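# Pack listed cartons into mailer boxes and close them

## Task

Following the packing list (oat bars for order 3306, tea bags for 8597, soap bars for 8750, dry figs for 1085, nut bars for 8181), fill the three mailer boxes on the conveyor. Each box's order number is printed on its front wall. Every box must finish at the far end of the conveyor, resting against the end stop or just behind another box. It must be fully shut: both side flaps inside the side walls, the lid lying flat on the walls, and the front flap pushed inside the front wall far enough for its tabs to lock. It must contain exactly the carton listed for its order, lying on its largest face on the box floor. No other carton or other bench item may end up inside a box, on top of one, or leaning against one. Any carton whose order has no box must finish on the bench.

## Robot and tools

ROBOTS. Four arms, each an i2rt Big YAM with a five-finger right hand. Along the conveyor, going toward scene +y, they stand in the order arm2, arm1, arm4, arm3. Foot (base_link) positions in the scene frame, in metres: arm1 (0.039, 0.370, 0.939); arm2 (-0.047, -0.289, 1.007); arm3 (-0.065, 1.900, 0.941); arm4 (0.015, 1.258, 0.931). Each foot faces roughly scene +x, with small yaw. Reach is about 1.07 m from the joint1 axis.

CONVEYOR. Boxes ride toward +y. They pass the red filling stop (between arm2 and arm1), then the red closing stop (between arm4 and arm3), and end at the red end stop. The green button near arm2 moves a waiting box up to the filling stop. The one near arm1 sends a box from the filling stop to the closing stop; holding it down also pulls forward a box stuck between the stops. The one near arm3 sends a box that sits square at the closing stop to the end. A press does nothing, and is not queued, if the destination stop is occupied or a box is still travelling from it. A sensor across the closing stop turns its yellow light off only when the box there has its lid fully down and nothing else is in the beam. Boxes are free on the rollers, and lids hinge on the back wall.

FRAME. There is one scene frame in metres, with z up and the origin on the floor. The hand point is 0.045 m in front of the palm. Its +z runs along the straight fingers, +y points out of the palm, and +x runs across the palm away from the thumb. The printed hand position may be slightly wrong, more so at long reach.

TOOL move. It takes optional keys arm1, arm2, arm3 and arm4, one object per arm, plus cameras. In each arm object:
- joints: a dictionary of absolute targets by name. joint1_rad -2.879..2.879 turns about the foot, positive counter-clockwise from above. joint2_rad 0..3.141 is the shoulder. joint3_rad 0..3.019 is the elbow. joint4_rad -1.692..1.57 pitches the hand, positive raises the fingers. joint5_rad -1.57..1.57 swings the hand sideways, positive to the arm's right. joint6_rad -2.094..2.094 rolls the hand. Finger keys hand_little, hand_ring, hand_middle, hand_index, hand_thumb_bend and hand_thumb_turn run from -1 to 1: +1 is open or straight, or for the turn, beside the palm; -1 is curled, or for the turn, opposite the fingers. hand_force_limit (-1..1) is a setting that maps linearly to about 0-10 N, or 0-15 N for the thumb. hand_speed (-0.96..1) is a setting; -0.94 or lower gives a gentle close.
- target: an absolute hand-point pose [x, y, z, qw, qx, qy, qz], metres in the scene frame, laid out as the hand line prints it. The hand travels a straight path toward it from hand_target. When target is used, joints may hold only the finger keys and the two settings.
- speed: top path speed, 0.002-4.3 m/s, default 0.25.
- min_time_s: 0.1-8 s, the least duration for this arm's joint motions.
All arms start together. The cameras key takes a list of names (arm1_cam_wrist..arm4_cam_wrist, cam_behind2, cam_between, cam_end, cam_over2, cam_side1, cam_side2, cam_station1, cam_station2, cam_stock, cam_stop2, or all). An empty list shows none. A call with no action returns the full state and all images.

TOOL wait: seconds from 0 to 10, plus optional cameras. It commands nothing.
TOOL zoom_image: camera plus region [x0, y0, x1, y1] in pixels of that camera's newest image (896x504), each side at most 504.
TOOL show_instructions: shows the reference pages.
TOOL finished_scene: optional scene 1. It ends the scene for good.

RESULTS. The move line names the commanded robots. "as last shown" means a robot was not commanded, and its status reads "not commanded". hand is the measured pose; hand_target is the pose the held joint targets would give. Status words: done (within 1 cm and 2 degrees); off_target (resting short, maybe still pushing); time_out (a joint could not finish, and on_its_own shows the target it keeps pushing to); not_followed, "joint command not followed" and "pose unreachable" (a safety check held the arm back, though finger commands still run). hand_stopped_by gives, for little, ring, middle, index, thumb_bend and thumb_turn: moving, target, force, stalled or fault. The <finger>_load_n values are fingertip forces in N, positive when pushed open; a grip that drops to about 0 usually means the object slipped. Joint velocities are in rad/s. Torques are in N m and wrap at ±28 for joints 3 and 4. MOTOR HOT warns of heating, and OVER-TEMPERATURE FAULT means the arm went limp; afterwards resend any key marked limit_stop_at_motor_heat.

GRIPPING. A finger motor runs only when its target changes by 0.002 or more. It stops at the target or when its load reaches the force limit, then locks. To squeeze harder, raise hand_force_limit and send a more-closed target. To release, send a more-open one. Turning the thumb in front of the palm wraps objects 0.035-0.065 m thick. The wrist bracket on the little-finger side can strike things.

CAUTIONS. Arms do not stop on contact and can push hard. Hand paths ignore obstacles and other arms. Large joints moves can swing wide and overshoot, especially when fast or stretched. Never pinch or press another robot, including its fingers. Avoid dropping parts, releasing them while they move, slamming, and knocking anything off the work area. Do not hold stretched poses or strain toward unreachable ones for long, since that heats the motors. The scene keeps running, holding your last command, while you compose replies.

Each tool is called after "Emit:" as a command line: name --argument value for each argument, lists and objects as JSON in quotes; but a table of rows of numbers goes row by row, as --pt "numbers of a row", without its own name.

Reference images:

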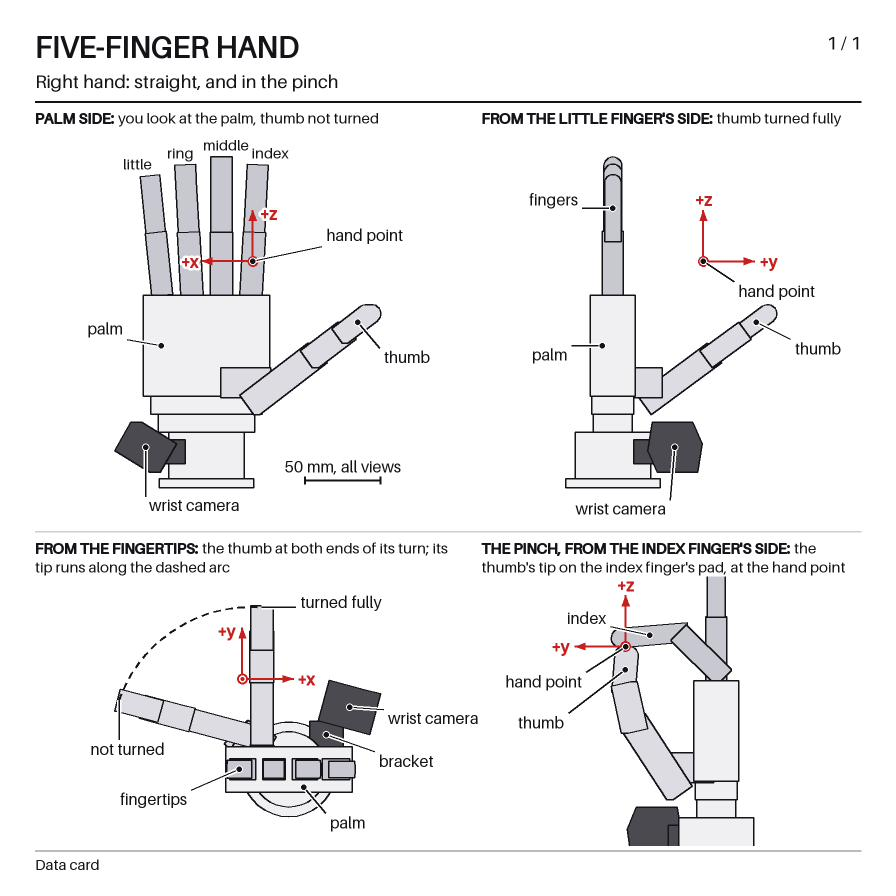

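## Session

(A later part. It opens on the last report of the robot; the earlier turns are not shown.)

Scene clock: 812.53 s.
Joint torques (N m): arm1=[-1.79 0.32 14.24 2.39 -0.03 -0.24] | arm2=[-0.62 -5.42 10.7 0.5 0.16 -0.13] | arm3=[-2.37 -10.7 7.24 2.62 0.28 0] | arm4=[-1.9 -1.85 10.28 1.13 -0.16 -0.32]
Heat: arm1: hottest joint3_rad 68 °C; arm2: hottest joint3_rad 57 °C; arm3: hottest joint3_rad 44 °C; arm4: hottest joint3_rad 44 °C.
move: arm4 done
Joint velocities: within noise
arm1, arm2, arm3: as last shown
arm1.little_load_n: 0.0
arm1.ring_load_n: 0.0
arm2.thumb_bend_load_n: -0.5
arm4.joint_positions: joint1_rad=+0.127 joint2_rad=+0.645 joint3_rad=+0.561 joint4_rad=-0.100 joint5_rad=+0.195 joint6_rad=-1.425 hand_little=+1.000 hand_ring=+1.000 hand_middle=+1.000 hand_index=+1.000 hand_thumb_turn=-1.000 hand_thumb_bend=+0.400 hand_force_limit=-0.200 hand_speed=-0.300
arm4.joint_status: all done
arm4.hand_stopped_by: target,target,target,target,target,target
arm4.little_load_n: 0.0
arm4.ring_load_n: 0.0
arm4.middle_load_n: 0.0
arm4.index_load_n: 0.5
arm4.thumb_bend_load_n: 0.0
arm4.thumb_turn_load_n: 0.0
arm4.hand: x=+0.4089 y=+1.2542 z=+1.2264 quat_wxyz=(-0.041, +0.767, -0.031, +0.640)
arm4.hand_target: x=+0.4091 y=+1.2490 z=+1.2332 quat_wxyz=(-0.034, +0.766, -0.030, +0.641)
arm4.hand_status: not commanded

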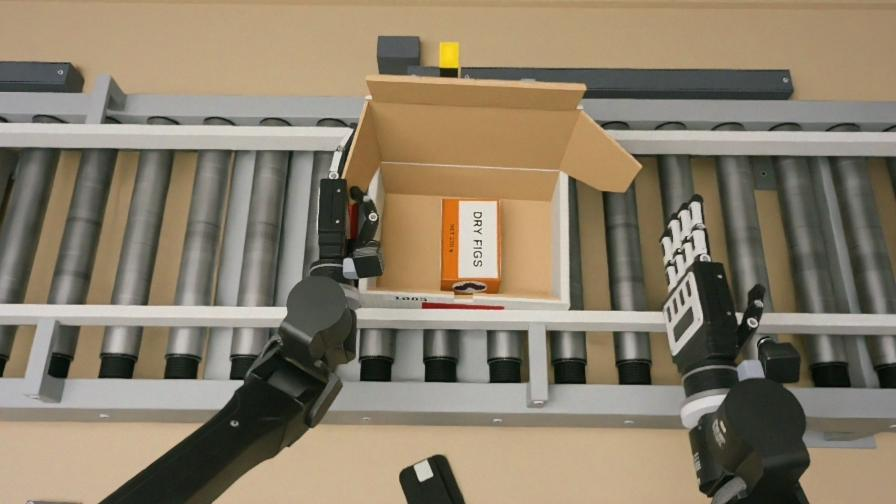

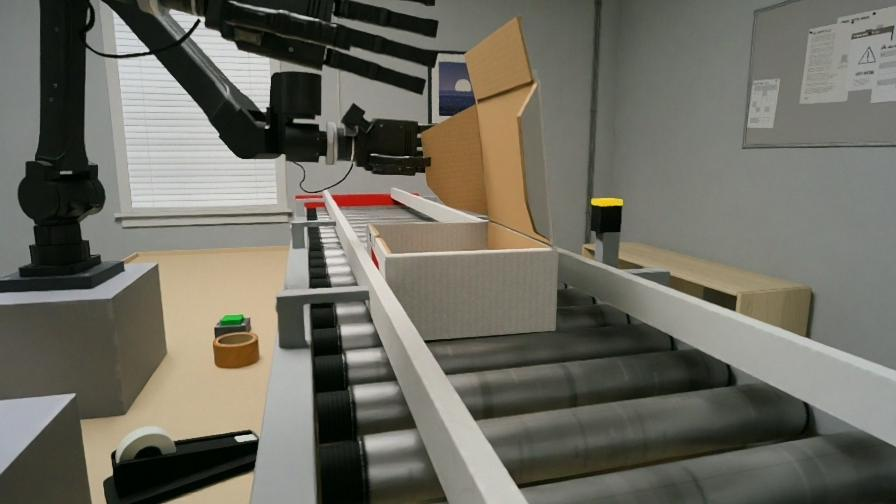

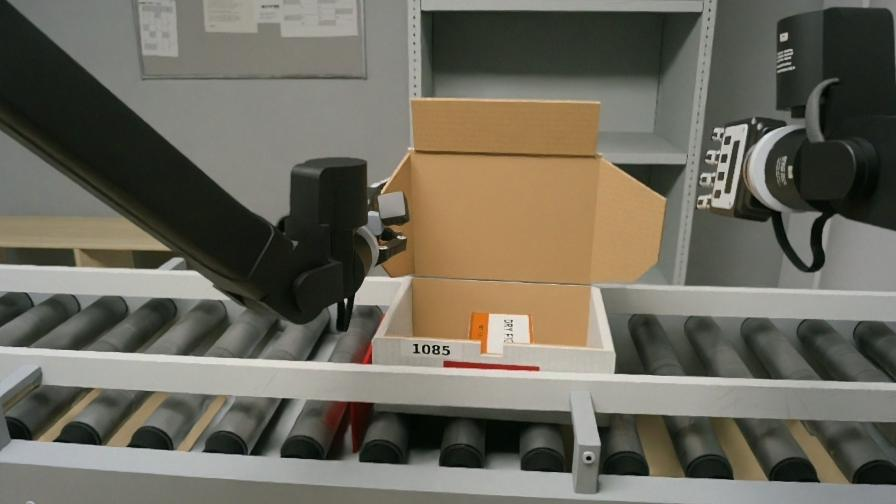

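Emit:
move --arm3 '{"target":[0.53,1.583,1.118,0,0.7071,0,0.7071],"speed":0.1}' --arm4 '{"target":[0.46,1.24,1.2,0,0.7071,0,0.7071],"speed":0.25}' --cameras '["cam_over2","cam_side2","cam_station2","cam_stop2"]'

Scene clock: 844.60 s.
Joint torques (N m): arm1=[-1.73 0.32 14.24 2.39 -0.03 -0.24] | arm2=[-0.62 -5.36 10.7 0.49 0.16 -0.13] | arm3=[-2.49 -10.05 6.57 2.82 -0.06 0] | arm4=[-1.9 -2.9 8.96 2.88 -0.19 -0.28]
Heat: arm1: hottest joint3_rad 68 °C; arm2: hottest joint3_rad 57 °C; arm3: hottest joint3_rad 43 °C; arm4: hottest joint3_rad 44 °C.
move: arm3 off_target; arm4 off_target
Joint velocities: arm1=[within noise] | arm2=[-0.015 0.015 0.002 -0.046 0.037 0.037] | arm3=[within noise] | arm4=[within noise]
arm1, arm2: as last shown
arm1.thumb_bend_load_n: -0.5
arm2.ring_load_n: -0.5
arm2.thumb_bend_load_n: 0.0
arm3.joint_positions: joint1_rad=-0.497 joint2_rad=+1.737 joint3_rad=+0.893 joint4_rad=+0.823 joint5_rad=-0.573 joint6_rad=-1.569 hand_little=+0.700 hand_ring=+0.700 hand_middle=+0.700 hand_index=+0.700 hand_thumb_turn=-1.000 hand_thumb_bend=-0.720 hand_force_limit=-0.200 hand_speed=-0.300
arm3.joint_status: not commanded
arm3.hand_stopped_by: target,target,target,target,force,target
arm3.little_load_n: 0.0
arm3.ring_load_n: 0.0
arm3.middle_load_n: 0.0
arm3.index_load_n: 0.0
arm3.thumb_bend_load_n: 0.0
arm3.thumb_turn_load_n: 0.0
arm3.hand: x=+0.5363 y=+1.5959 z=+1.1206 quat_wxyz=(-0.007, +0.711, +0.008, +0.703)
arm3.hand_target: x=+0.5299 y=+1.5830 z=+1.1186 quat_wxyz=(+0.000, +0.707, +0.000, +0.707)
arm3.hand_status: off_target (0.015 m and 1.4 deg from the pose sent, 0.035 m and 2.0 deg at the start)
arm4.joint_positions: joint1_rad=+0.083 joint2_rad=+0.881 joint3_rad=+0.430 joint4_rad=+0.423 joint5_rad=+0.170 joint6_rad=-1.551 hand_little=+1.000 hand_ring=+1.000 hand_middle=+1.000 hand_index=+1.000 hand_thumb_turn=-1.000 hand_thumb_bend=+0.400 hand_force_limit=-0.200 hand_speed=-0.300
arm4.joint_status: not commanded
arm4.hand_stopped_by: target,target,target,target,target,target
arm4.little_load_n: 0.0
arm4.ring_load_n: 0.0
arm4.middle_load_n: 0.0
arm4.index_load_n: 0.0
arm4.thumb_bend_load_n: 0.0
arm4.thumb_turn_load_n: 0.0
arm4.hand: x=+0.4559 y=+1.2451 z=+1.1916 quat_wxyz=(-0.007, +0.716, -0.001, +0.698)
arm4.hand_target: x=+0.4591 y=+1.2398 z=+1.2000 quat_wxyz=(+0.000, +0.707, -0.002, +0.707)
arm4.hand_status: off_target (0.011 m and 1.7 deg from the pose sent, 0.059 m and 11.9 deg at the start)

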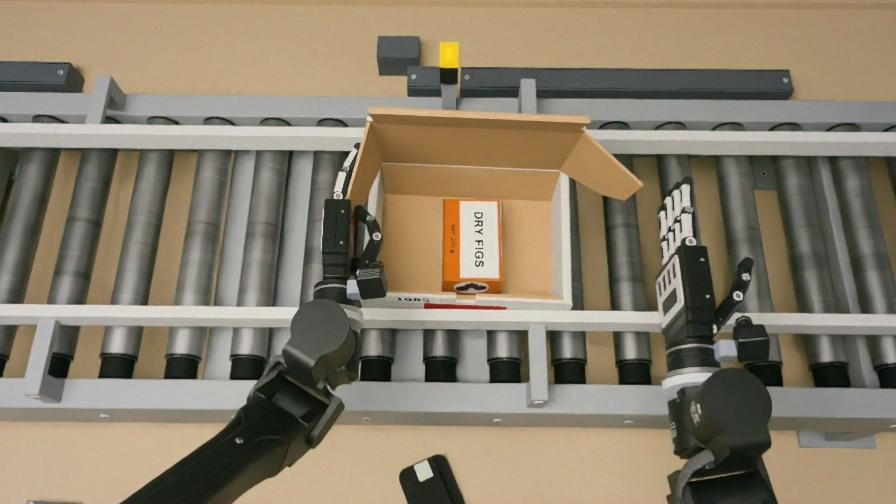

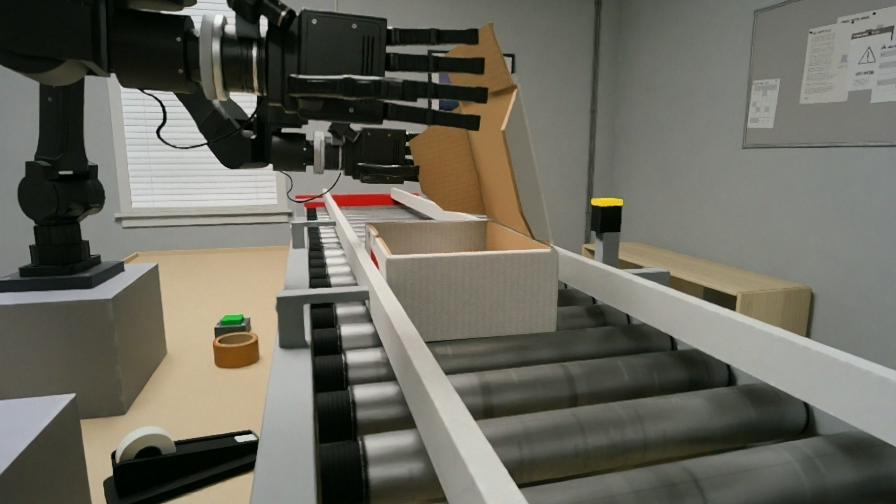

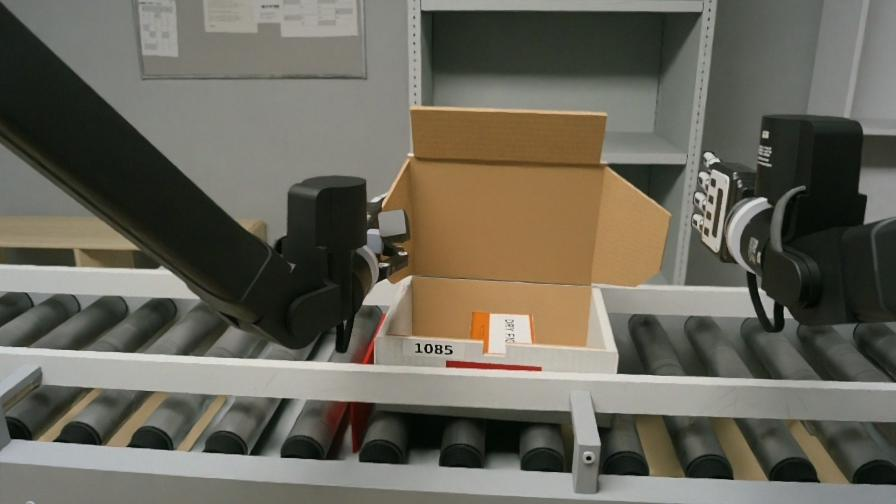

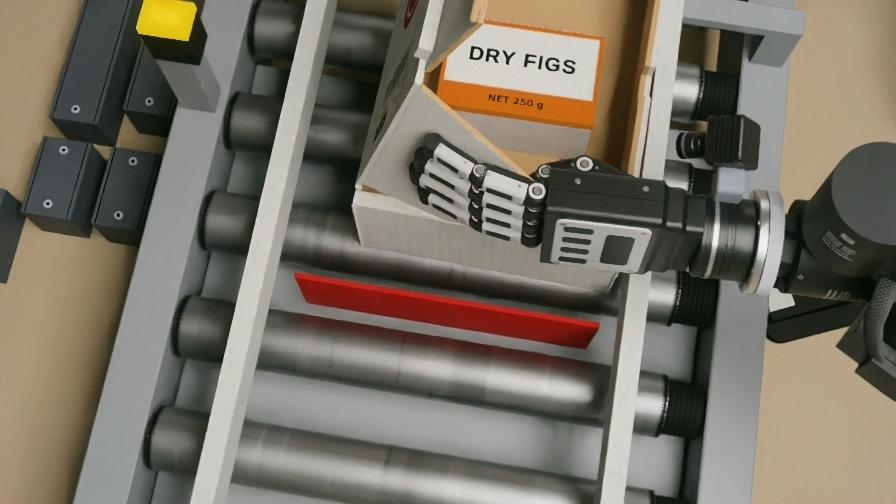

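Emit:
move --arm4 '{"target":[0.495,1.25,1.14,0,0.7071,0,0.7071],"speed":0.2}'

Emit:
move --arm4 '{"target":[0.495,1.34,1.14,0,0.7071,0,0.7071],"speed":0.12}' --cameras '["cam_over2","cam_side2","cam_behind2","cam_stop2"]'

Scene clock: 856.20 s.
Joint torques (N m): arm1=[-1.79 0.32 14.26 2.39 -0.03 -0.24] | arm2=[-0.62 -5.36 10.7 0.49 0.16 -0.13] | arm3=[-2.55 -10.05 6.54 2.81 -0.05 0] | arm4=[-0.85 -5.42 7.73 2.97 0.07 -0.3]
Heat: arm1: hottest joint3_rad 68 °C; arm2: hottest joint3_rad 57 °C; arm3: hottest joint3_rad 43 °C; arm4: hottest joint3_rad 42 °C.
move: arm4 done
Joint velocities: within noise
arm1, arm2, arm3: as last shown
arm1.thumb_bend_load_n: 0.0
arm2.ring_load_n: 0.0
arm4.joint_positions: joint1_rad=+0.083 joint2_rad=+1.175 joint3_rad=+0.404 joint4_rad=+0.739 joint5_rad=+0.172 joint6_rad=-1.554 hand_little=+1.000 hand_ring=+1.000 hand_middle=+1.000 hand_index=+1.000 hand_thumb_turn=-1.000 hand_thumb_bend=+0.400 hand_force_limit=-0.200 hand_speed=-0.300
arm4.joint_status: not commanded
arm4.hand_stopped_by: target,target,target,target,target,target
arm4.little_load_n: 0.0
arm4.ring_load_n: 0.0
arm4.middle_load_n: 0.0
arm4.index_load_n: 0.0
arm4.thumb_bend_load_n: 0.0
arm4.thumb_turn_load_n: 0.0
arm4.hand: x=+0.4907 y=+1.2507 z=+1.1311 quat_wxyz=(-0.005, +0.718, +0.000, +0.696)
arm4.hand_target: x=+0.4943 y=+1.2509 z=+1.1400 quat_wxyz=(-0.001, +0.708, +0.002, +0.707)
arm4.hand_status: done (0.010 m and 1.8 deg from the pose sent, 0.065 m and 1.7 deg at the start)
pictures: none

Scene clock: 857.63 s.
Joint torques (N m): arm1=[-1.73 0.32 14.24 2.39 -0.03 -0.23] | arm2=[-0.56 -5.48 10.7 0.49 0.17 -0.13] | arm3=[-2.49 -10.05 6.56 2.73 -0.03 0] | arm4=[-0.26 -6.12 9.78 2.71 0.1 -0.33]
Heat: arm1: hottest joint3_rad 68 °C; arm2: hottest joint3_rad 57 °C; arm3: hottest joint3_rad 43 °C; arm4: hottest joint3_rad 42 °C.
move: arm4 off_target
Joint velocities: within noise
arm1, arm2, arm3: as last shown
arm1.ring_load_n: -0.5
arm3.joint_positions: joint1_rad=-0.497 joint2_rad=+1.737 joint3_rad=+0.893 joint4_rad=+0.826 joint5_rad=-0.573 joint6_rad=-1.569 hand_little=+0.700 hand_ring=+0.700 hand_middle=+0.700 hand_index=+0.700 hand_thumb_turn=-1.000 hand_thumb_bend=-0.720 hand_force_limit=-0.200 hand_speed=-0.300
arm3.hand: x=+0.5363 y=+1.5959 z=+1.1214 quat_wxyz=(-0.006, +0.710, +0.009, +0.704)
arm3.hand_target: x=+0.5299 y=+1.5829 z=+1.1188 quat_wxyz=(+0.001, +0.707, +0.000, +0.707)
arm4.joint_positions: joint1_rad=+0.345 joint2_rad=+1.261 joint3_rad=+0.436 joint4_rad=+0.764 joint5_rad=+0.457 joint6_rad=-1.558 hand_little=+1.000 hand_ring=+1.000 hand_middle=+1.000 hand_index=+1.000 hand_thumb_turn=-1.000 hand_thumb_bend=+0.400 hand_force_limit=-0.200 hand_speed=-0.300
arm4.joint_status: not commanded
arm4.hand_stopped_by: target,target,target,target,target,target
arm4.little_load_n: 0.0
arm4.ring_load_n: 0.0
arm4.middle_load_n: 0.0
arm4.index_load_n: 0.0
arm4.thumb_bend_load_n: 0.0
arm4.thumb_turn_load_n: 0.0
arm4.hand: x=+0.4818 y=+1.3243 z=+1.1171 quat_wxyz=(+0.012, +0.726, +0.001, +0.688)
arm4.hand_target: x=+0.4942 y=+1.3347 z=+1.1411 quat_wxyz=(+0.005, +0.706, -0.002, +0.708)
arm4.hand_status: off_target (0.031 m and 3.4 deg from the pose sent, 0.090 m and 1.8 deg at the start)
pictures: cam_behind2, cam_over2, cam_side2, cam_stop2

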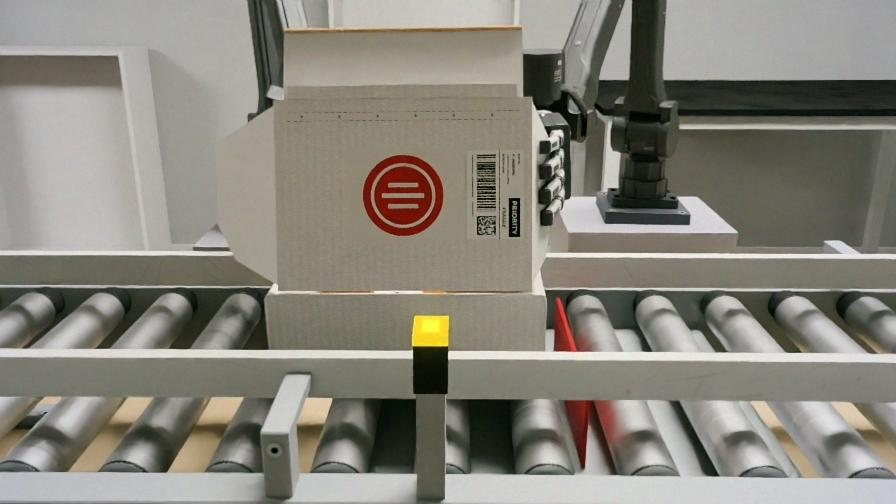

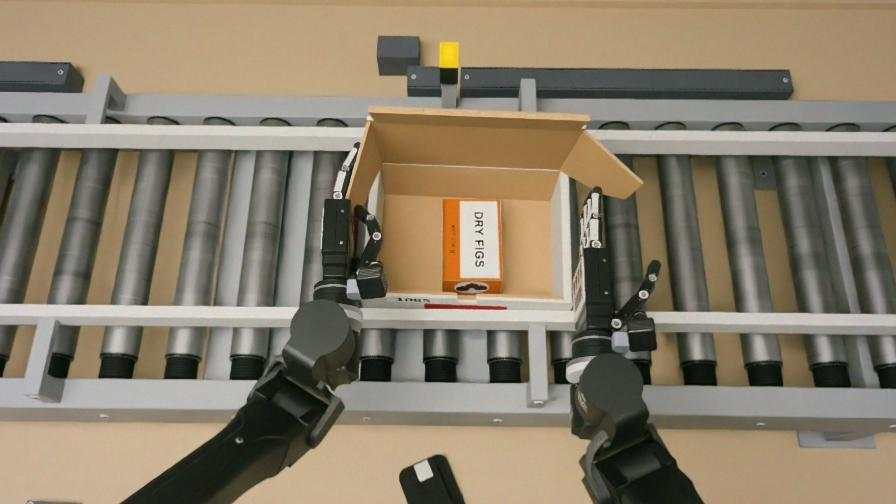

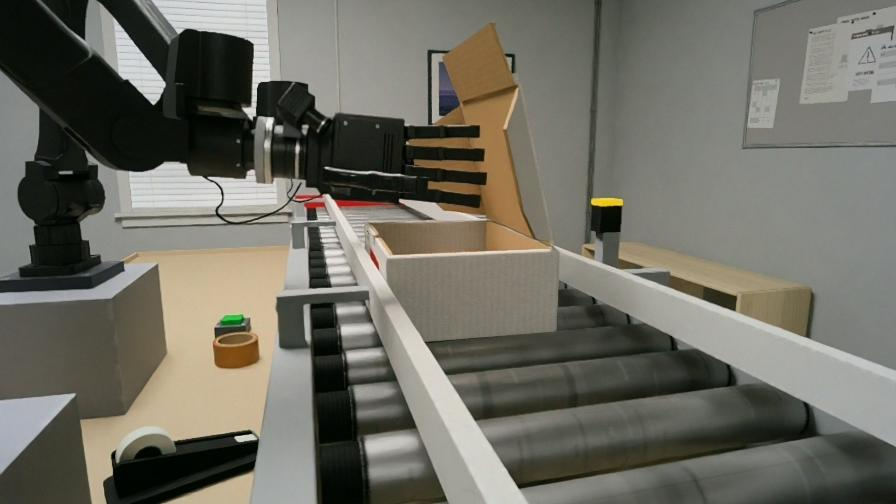

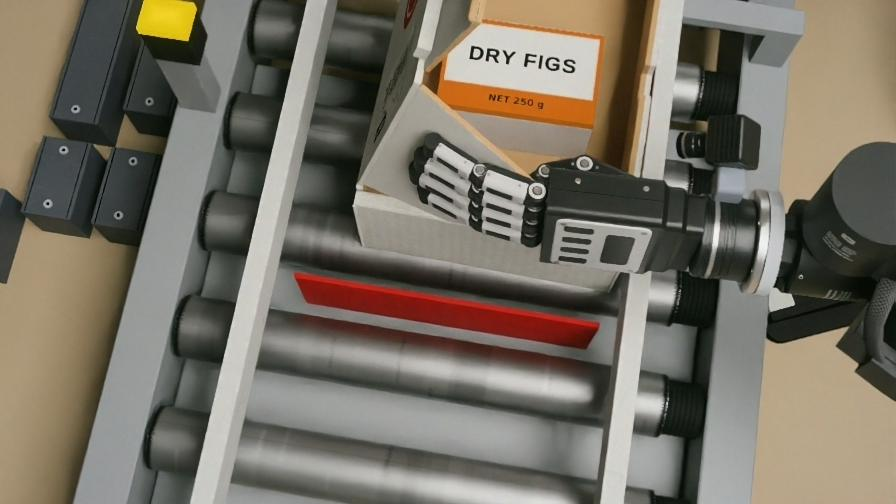

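Emit:
move --arm4 '{"target":[0.49,1.23,1.14,0,0.7071,0,0.7071],"speed":0.25}'

Emit:
move --arm4 '{"target":[0.575,1.23,1.15,0,0.7071,0,0.7071],"speed":0.2}'

Emit:
move --arm4 '{"target":[0.545,1.32,1.15,0,0.7071,0,0.7071],"speed":0.12}' --cameras '["cam_over2","cam_side2","cam_behind2"]'

Scene clock: 868.53 s.
Joint torques (N m): arm1=[-1.73 0.32 14.24 2.39 -0.03 -0.24] | arm2=[-0.62 -5.36 10.71 0.5 0.16 -0.13] | arm3=[-2.55 -10.05 6.56 2.71 -0.03 0] | arm4=[-1.67 -6.71 7.58 1.62 -0.19 -0.14]
Heat: arm1: hottest joint3_rad 69 °C; arm2: hottest joint3_rad 57 °C; arm3: hottest joint3_rad 42 °C; arm4: hottest joint3_rad 42 °C.
move: arm4 done
Joint velocities: within noise
arm1, arm2, arm3: as last shown
arm1.ring_load_n: 0.0
arm4.joint_positions: joint1_rad=+0.026 joint2_rad=+1.171 joint3_rad=+0.387 joint4_rad=+0.765 joint5_rad=+0.129 joint6_rad=-1.558 hand_little=+1.000 hand_ring=+1.000 hand_middle=+1.000 hand_index=+1.000 hand_thumb_turn=-1.000 hand_thumb_bend=+0.400 hand_force_limit=-0.200 hand_speed=-0.300
arm4.joint_status: not commanded
arm4.hand_stopped_by: target,target,target,target,target,target
arm4.little_load_n: 0.0
arm4.ring_load_n: 0.0
arm4.middle_load_n: 0.0
arm4.index_load_n: 0.0
arm4.thumb_bend_load_n: 0.0
arm4.thumb_turn_load_n: 0.0
arm4.hand: x=+0.4878 y=+1.2313 z=+1.1311 quat_wxyz=(+0.001, +0.713, -0.005, +0.701)
arm4.hand_target: x=+0.4888 y=+1.2274 z=+1.1390 quat_wxyz=(+0.002, +0.708, -0.008, +0.707)
arm4.hand_status: done (0.009 m and 1.1 deg from the pose sent, 0.097 m and 3.4 deg at the start)
pictures: none

Scene clock: 869.77 s.
Joint torques (N m): arm1=[-1.73 0.32 14.24 2.4 -0.03 -0.24] | arm2=[-0.67 -5.42 10.7 0.5 0.16 -0.13] | arm3=[-2.55 -10.05 6.57 2.71 -0.04 -0.01] | arm4=[-1.85 -8.23 10.13 1.8 -0.19 -0.22]
Heat: arm1: hottest joint3_rad 69 °C; arm2: hottest joint3_rad 57 °C; arm3: hottest joint3_rad 42 °C; arm4: hottest joint3_rad 42 °C.
move: arm4 off_target
Joint velocities: within noise
arm1, arm2, arm3: as last shown
arm4.joint_positions: joint1_rad=+0.015 joint2_rad=+1.375 joint3_rad=+0.568 joint4_rad=+0.764 joint5_rad=+0.078 joint6_rad=-1.558 hand_little=+1.000 hand_ring=+1.000 hand_middle=+1.000 hand_index=+1.000 hand_thumb_turn=-1.000 hand_thumb_bend=+0.400 hand_force_limit=-0.200 hand_speed=-0.300
arm4.joint_status: not commanded
arm4.hand_stopped_by: target,target,target,target,target,target
arm4.little_load_n: 0.0
arm4.ring_load_n: 0.0
arm4.middle_load_n: 0.0
arm4.index_load_n: 0.0
arm4.thumb_bend_load_n: 0.0
arm4.thumb_turn_load_n: 0.5
arm4.hand: x=+0.5606 y=+1.2439 z=+1.1279 quat_wxyz=(-0.013, +0.722, +0.010, +0.692)
arm4.hand_target: x=+0.5748 y=+1.2383 z=+1.1486 quat_wxyz=(-0.008, +0.708, +0.008, +0.706)
arm4.hand_status: off_target (0.030 m and 3.0 deg from the pose sent, 0.089 m and 1.1 deg at the start)
pictures: none

Scene clock: 871.17 s.
Joint torques (N m): arm1=[-1.73 0.32 14.26 2.37 -0.03 -0.24] | arm2=[-0.62 -5.48 10.7 0.5 0.16 -0.13] | arm3=[-2.49 -10.05 6.58 2.71 0.07 -0.01] | arm4=[0.67 -10.29 8.4 1.78 -0.12 -0.3]
Heat: arm1: hottest joint3_rad 69 °C; arm2: hottest joint3_rad 57 °C; arm3: hottest joint3_rad 42 °C; arm4: hottest joint3_rad 42 °C.
move: arm4 off_target
Joint velocities: within noise
arm1.joint_positions: joint1_rad=+0.517 joint2_rad=+0.685 joint3_rad=+1.265 joint4_rad=-1.378 joint5_rad=+0.002 joint6_rad=-0.982 hand_little=+1.000 hand_ring=+1.000 hand_middle=+1.000 hand_index=+1.000 hand_thumb_turn=+1.000 hand_thumb_bend=+1.000 hand_force_limit=+0.000 hand_speed=-0.800
arm1.joint_status: not commanded
arm1.hand_stopped_by: target,target,target,target,target,target
arm1.little_load_n: 0.0
arm1.ring_load_n: 0.0
arm1.middle_load_n: 0.0
arm1.index_load_n: 0.0
arm1.thumb_bend_load_n: 0.0
arm1.thumb_turn_load_n: 0.0
arm1.hand: x=+0.2437 y=+0.4825 z=+1.3404 quat_wxyz=(-0.214, +0.924, +0.021, +0.316)
arm1.hand_target: x=+0.2510 y=+0.4826 z=+1.3694 quat_wxyz=(-0.229, +0.909, +0.022, +0.349)
arm1.hand_status: not commanded
arm2.joint_positions: joint1_rad=+0.803 joint2_rad=+1.195 joint3_rad=+1.279 joint4_rad=-1.267 joint5_rad=+0.350 joint6_rad=-0.612 hand_little=+1.000 hand_ring=+1.000 hand_middle=+1.000 hand_index=+1.000 hand_thumb_turn=+1.000 hand_thumb_bend=+1.000 hand_force_limit=+0.000 hand_speed=-0.800
arm2.joint_status: not commanded
arm2.hand_stopped_by: target,target,target,target,target,target
arm2.little_load_n: 0.0
arm2.ring_load_n: 0.0
arm2.middle_load_n: 0.0
arm2.index_load_n: 0.0
arm2.thumb_bend_load_n: 0.0
arm2.thumb_turn_load_n: 0.0
arm2.hand: x=+0.2742 y=-0.1069 z=+1.2866 quat_wxyz=(-0.028, +0.956, -0.146, +0.252)
arm2.hand_target: x=+0.2802 y=-0.0991 z=+1.3007 quat_wxyz=(-0.035, +0.956, -0.137, +0.256)
arm2.hand_status: not commanded
arm3: as last shown
arm3.joint_positions: joint1_rad=-0.497 joint2_rad=+1.737 joint3_rad=+0.893 joint4_rad=+0.826 joint5_rad=-0.576 joint6_rad=-1.556 hand_little=+0.700 hand_ring=+0.700 hand_middle=+0.700 hand_index=+0.700 hand_thumb_turn=-1.000 hand_thumb_bend=-0.720 hand_force_limit=-0.200 hand_speed=-0.300
arm3.middle_load_n: 1.0
arm3.hand: x=+0.5365 y=+1.5969 z=+1.1207 quat_wxyz=(-0.012, +0.710, +0.006, +0.704)
arm3.hand_target: x=+0.5301 y=+1.5833 z=+1.1187 quat_wxyz=(-0.004, +0.706, -0.004, +0.708)
arm4.joint_positions: joint1_rad=+0.211 joint2_rad=+1.372 joint3_rad=+0.568 joint4_rad=+0.764 joint5_rad=+0.359 joint6_rad=-1.558 hand_little=+1.000 hand_ring=+1.000 hand_middle=+1.000 hand_index=+1.000 hand_thumb_turn=-1.000 hand_thumb_bend=+0.400 hand_force_limit=-0.200 hand_speed=-0.300
arm4.joint_status: not commanded
arm4.hand_stopped_by: target,target,target,target,target,target
arm4.little_load_n: 0.0
arm4.ring_load_n: 0.0
arm4.middle_load_n: 0.0
arm4.index_load_n: 0.0
arm4.thumb_bend_load_n: 0.0
arm4.thumb_turn_load_n: 0.0
arm4.hand: x=+0.5410 y=+1.2950 z=+1.1303 quat_wxyz=(+0.020, +0.719, -0.017, +0.694)
arm4.hand_target: x=+0.5446 y=+1.3091 z=+1.1508 quat_wxyz=(+0.011, +0.706, -0.007, +0.708)
arm4.hand_status: off_target (0.032 m and 3.6 deg from the pose sent, 0.081 m and 3.0 deg at the start)
pictures: cam_behind2, cam_over2, cam_side2

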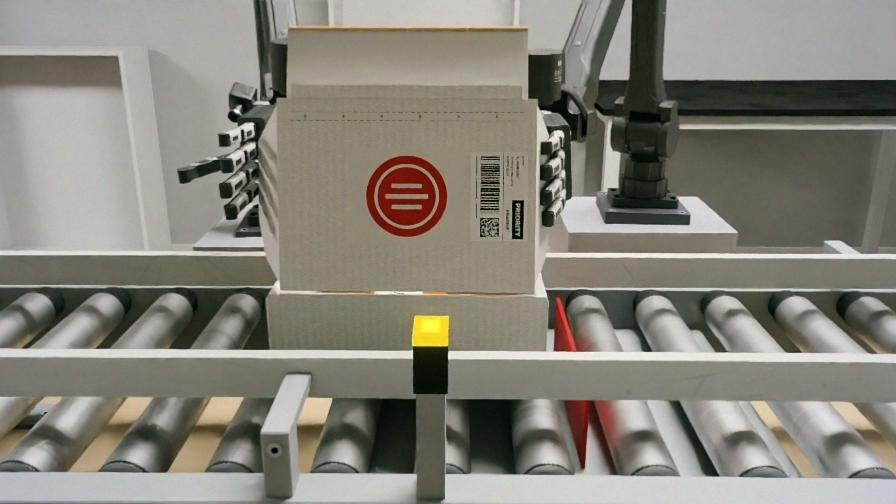

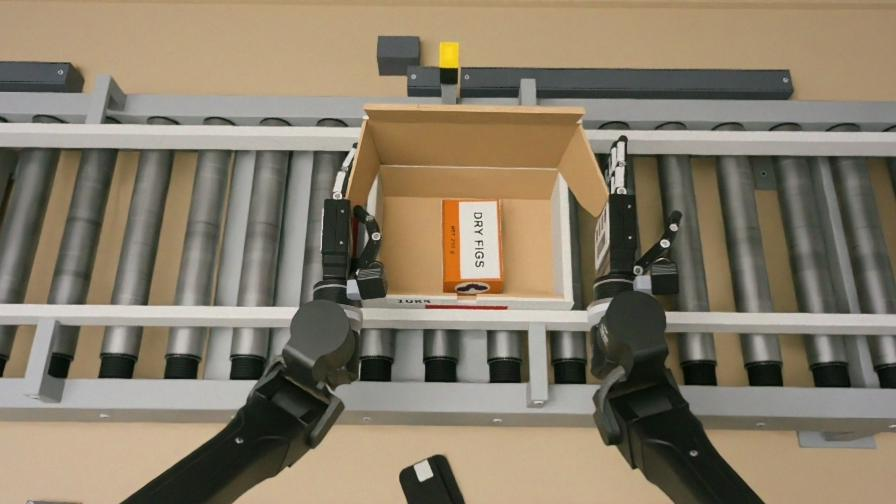

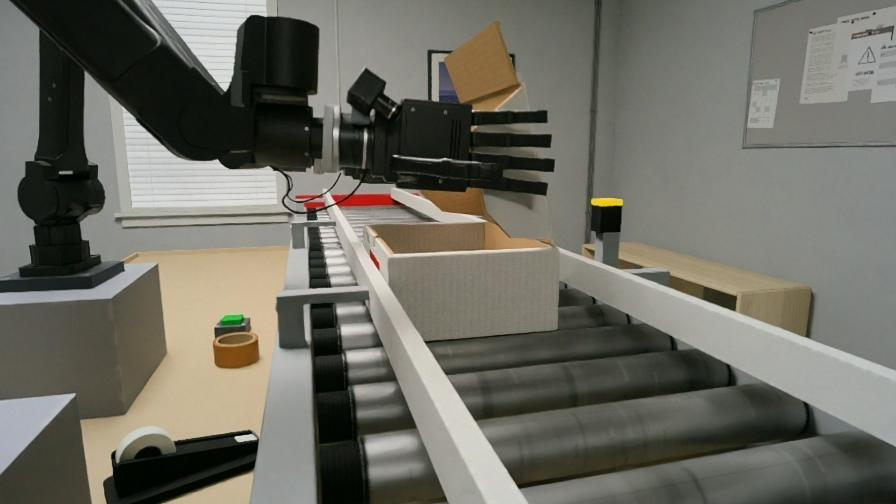

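Emit:
move --arm4 '{"target":[0.5,1.362,1.145,0,0.7071,0,0.7071],"speed":0.12}' --cameras '["cam_over2","cam_side2","cam_behind2","cam_stop2"]'

Scene clock: 875.30 s.
Joint torques (N m): arm1=[-1.79 0.32 14.24 2.4 -0.03 -0.24] | arm2=[-0.67 -5.36 10.71 0.5 0.16 -0.13] | arm3=[-2.49 -10.11 6.58 2.71 0.07 0] | arm4=[1.32 -9.35 7.3 2.21 -0.29 -0.27]
Heat: arm1: hottest joint3_rad 69 °C; arm2: hottest joint3_rad 57 °C; arm3: hottest joint3_rad 42 °C; arm4: hottest joint3_rad 42 °C.
move: arm4 off_target
Joint velocities: within noise
arm1, arm2, arm3: as last shown
arm3.joint_positions: joint1_rad=-0.497 joint2_rad=+1.737 joint3_rad=+0.893 joint4_rad=+0.824 joint5_rad=-0.576 joint6_rad=-1.556 hand_little=+0.700 hand_ring=+0.700 hand_middle=+0.700 hand_index=+0.700 hand_thumb_turn=-1.000 hand_thumb_bend=-0.720 hand_force_limit=-0.200 hand_speed=-0.300
arm3.middle_load_n: 0.5
arm3.hand: x=+0.5365 y=+1.5969 z=+1.1202 quat_wxyz=(-0.012, +0.711, +0.005, +0.703)
arm3.hand_target: x=+0.5300 y=+1.5833 z=+1.1185 quat_wxyz=(-0.004, +0.707, -0.005, +0.707)
arm4.joint_positions: joint1_rad=+0.382 joint2_rad=+1.323 joint3_rad=+0.522 joint4_rad=+0.765 joint5_rad=+0.517 joint6_rad=-1.558 hand_little=+1.000 hand_ring=+1.000 hand_middle=+1.000 hand_index=+1.000 hand_thumb_turn=-1.000 hand_thumb_bend=+0.400 hand_force_limit=-0.200 hand_speed=-0.300
arm4.joint_status: not commanded
arm4.hand_stopped_by: target,target,target,target,target,target
arm4.little_load_n: 0.5
arm4.ring_load_n: -1.0
arm4.middle_load_n: 0.0
arm4.index_load_n: 0.0
arm4.thumb_bend_load_n: 0.0
arm4.thumb_turn_load_n: 0.0
arm4.hand: x=+0.5032 y=+1.3444 z=+1.1319 quat_wxyz=(+0.017, +0.717, -0.011, +0.697)
arm4.hand_target: x=+0.5012 y=+1.3619 z=+1.1459 quat_wxyz=(+0.001, +0.706, +0.001, +0.708)
arm4.hand_status: off_target (0.022 m and 2.9 deg from the pose sent, 0.080 m and 3.6 deg at the start)
pictures: cam_behind2, cam_over2, cam_side2, cam_stop2

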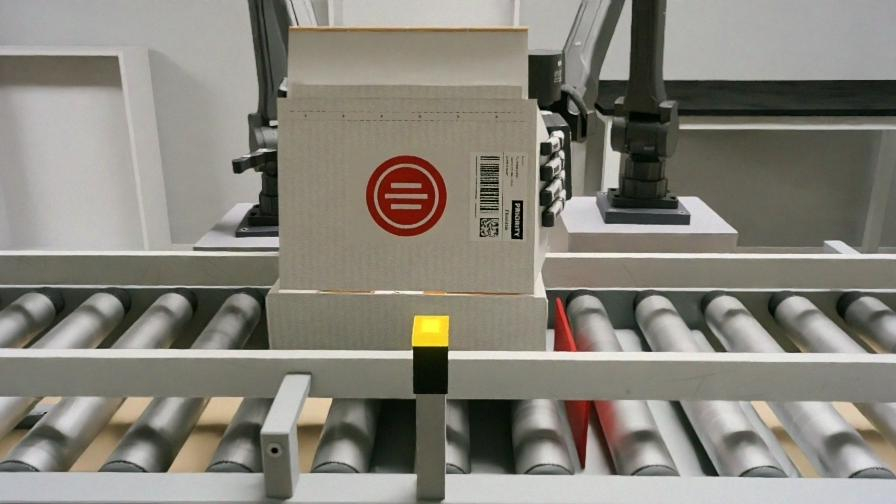

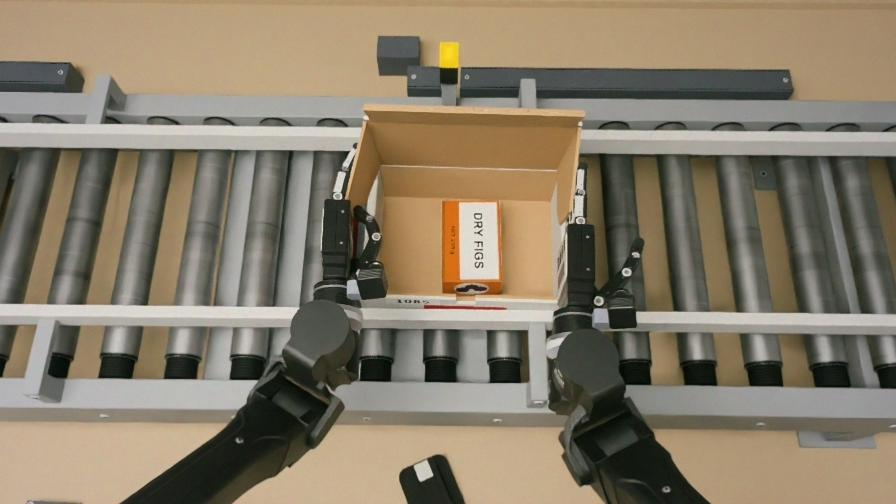

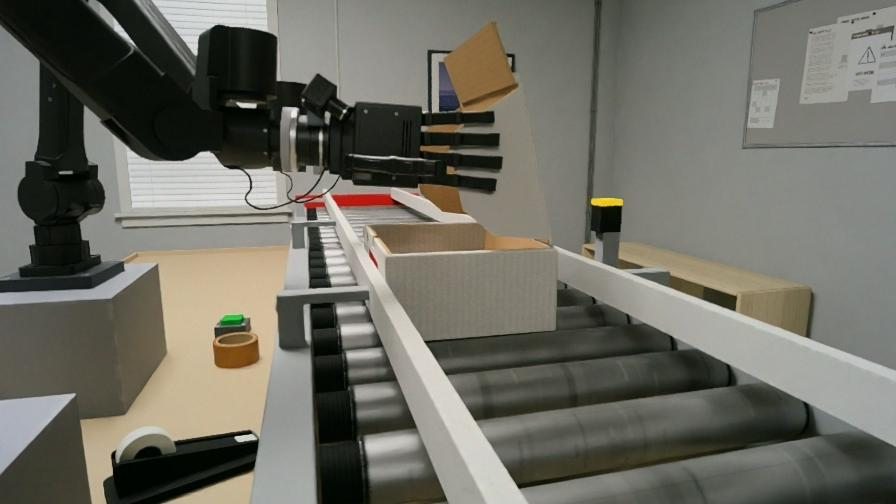

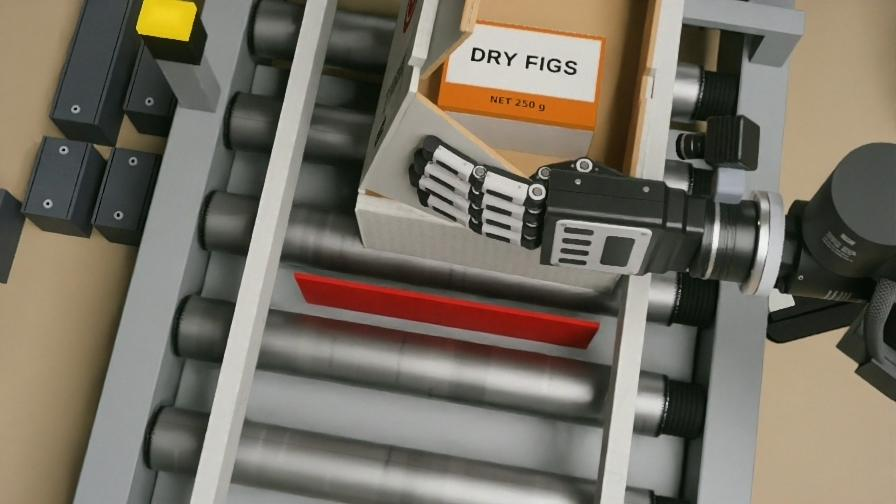

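Emit:
move --arm3 '{"target":[0.516,1.578,1.1,0,0.7071,0,0.7071],"speed":0.1}' --arm4 '{"target":[0.488,1.365,1.13,0,0.7071,0,0.7071],"speed":0.1}' --cameras '["cam_over2","cam_side2","cam_station2","cam_stop2"]'

Scene clock: 882.07 s.
Joint torques (N m): arm1=[-1.73 0.32 14.23 2.39 -0.03 -0.24] | arm2=[-0.67 -5.36 10.7 0.51 0.16 -0.13] | arm3=[-3.31 -9.52 5.97 2.63 0.09 -0.13] | arm4=[1.32 -7.71 7.2 2.8 -0.33 -0.22]
Heat: arm1: hottest joint3_rad 69 °C; arm2: hottest joint3_rad 58 °C; arm3: hottest joint3_rad 43 °C; arm4: hottest joint3_rad 42 °C.
move: arm3 off_target; arm4 off_target
Joint velocities: within noise
arm1, arm2: as last shown
arm3.joint_positions: joint1_rad=-0.512 joint2_rad=+1.757 joint3_rad=+0.859 joint4_rad=+0.889 joint5_rad=-0.603 joint6_rad=-1.556 hand_little=+0.700 hand_ring=+0.700 hand_middle=+0.700 hand_index=+0.700 hand_thumb_turn=-1.000 hand_thumb_bend=-0.720 hand_force_limit=-0.200 hand_speed=-0.300
arm3.joint_status: not commanded
arm3.hand_stopped_by: target,target,target,target,force,target
arm3.little_load_n: 0.0
arm3.ring_load_n: 0.0
arm3.middle_load_n: 1.0
arm3.index_load_n: 1.5
arm3.thumb_bend_load_n: 0.0
arm3.thumb_turn_load_n: 0.0
arm3.hand: x=+0.5264 y=+1.5969 z=+1.1072 quat_wxyz=(-0.014, +0.708, +0.011, +0.706)
arm3.hand_target: x=+0.5157 y=+1.5782 z=+1.1008 quat_wxyz=(+0.000, +0.707, +0.000, +0.708)
arm3.hand_status: off_target (0.023 m and 2.0 deg from the pose sent, 0.034 m and 1.6 deg at the start)
arm4.joint_positions: joint1_rad=+0.409 joint2_rad=+1.321 joint3_rad=+0.476 joint4_rad=+0.802 joint5_rad=+0.546 joint6_rad=-1.558 hand_little=+1.000 hand_ring=+1.000 hand_middle=+1.000 hand_index=+1.000 hand_thumb_turn=-1.000 hand_thumb_bend=+0.400 hand_force_limit=-0.200 hand_speed=-0.300
arm4.joint_status: not commanded
arm4.hand_stopped_by: target,target,target,target,target,target
arm4.little_load_n: 0.0
arm4.ring_load_n: -1.0
arm4.middle_load_n: 0.0
arm4.index_load_n: 0.0
arm4.thumb_bend_load_n: 0.0
arm4.thumb_turn_load_n: 0.0
arm4.hand: x=+0.4871 y=+1.3457 z=+1.1188 quat_wxyz=(+0.019, +0.719, -0.010, +0.694)
arm4.hand_target: x=+0.4875 y=+1.3644 z=+1.1299 quat_wxyz=(+0.000, +0.707, +0.000, +0.707)
arm4.hand_status: off_target (0.022 m and 3.2 deg from the pose sent, 0.026 m and 2.9 deg at the start)

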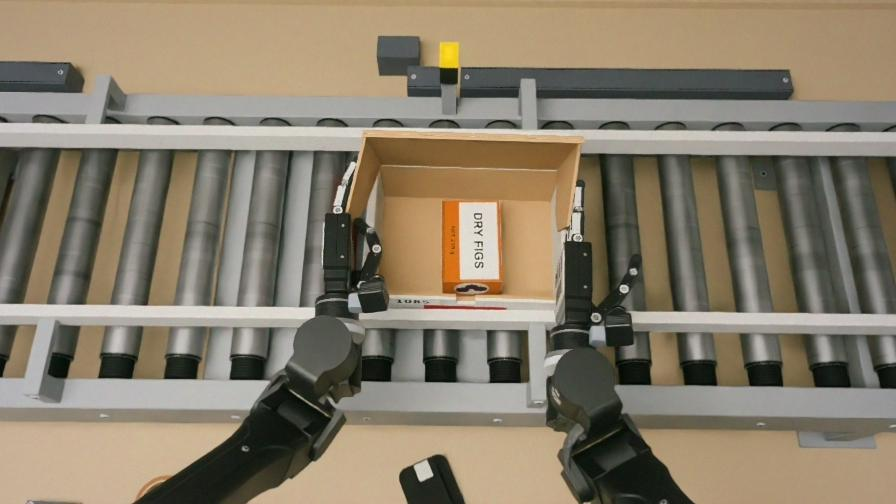

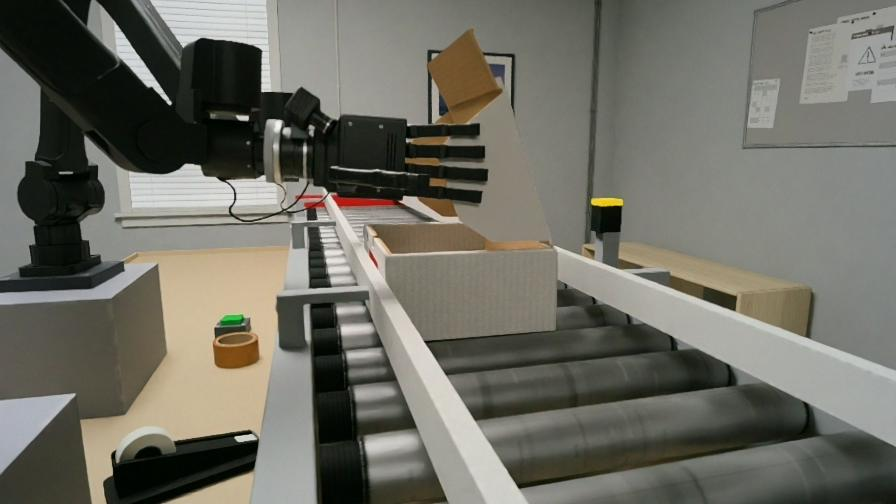

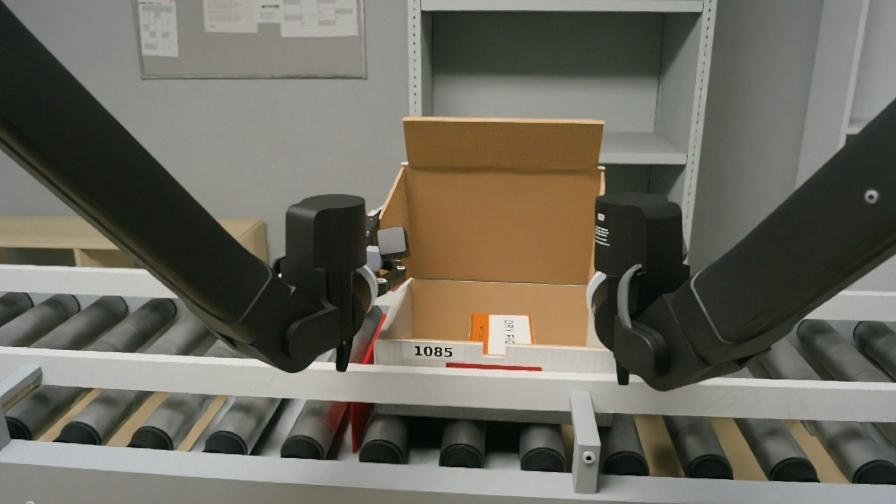

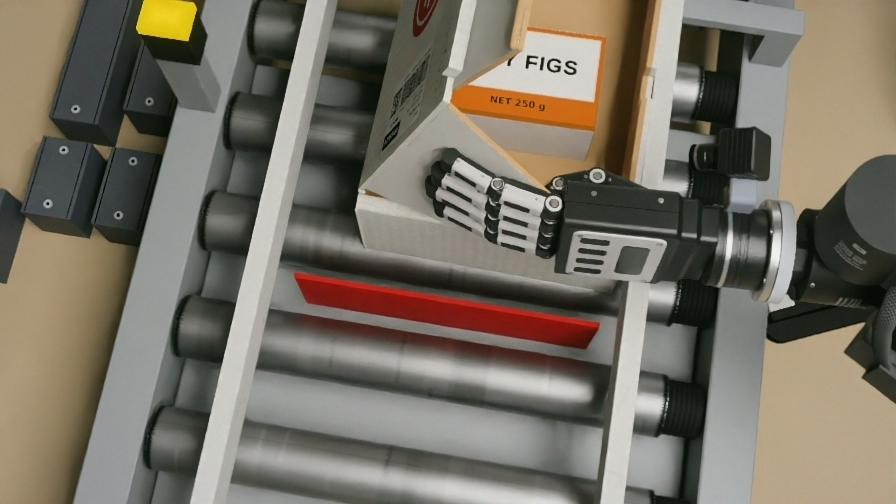

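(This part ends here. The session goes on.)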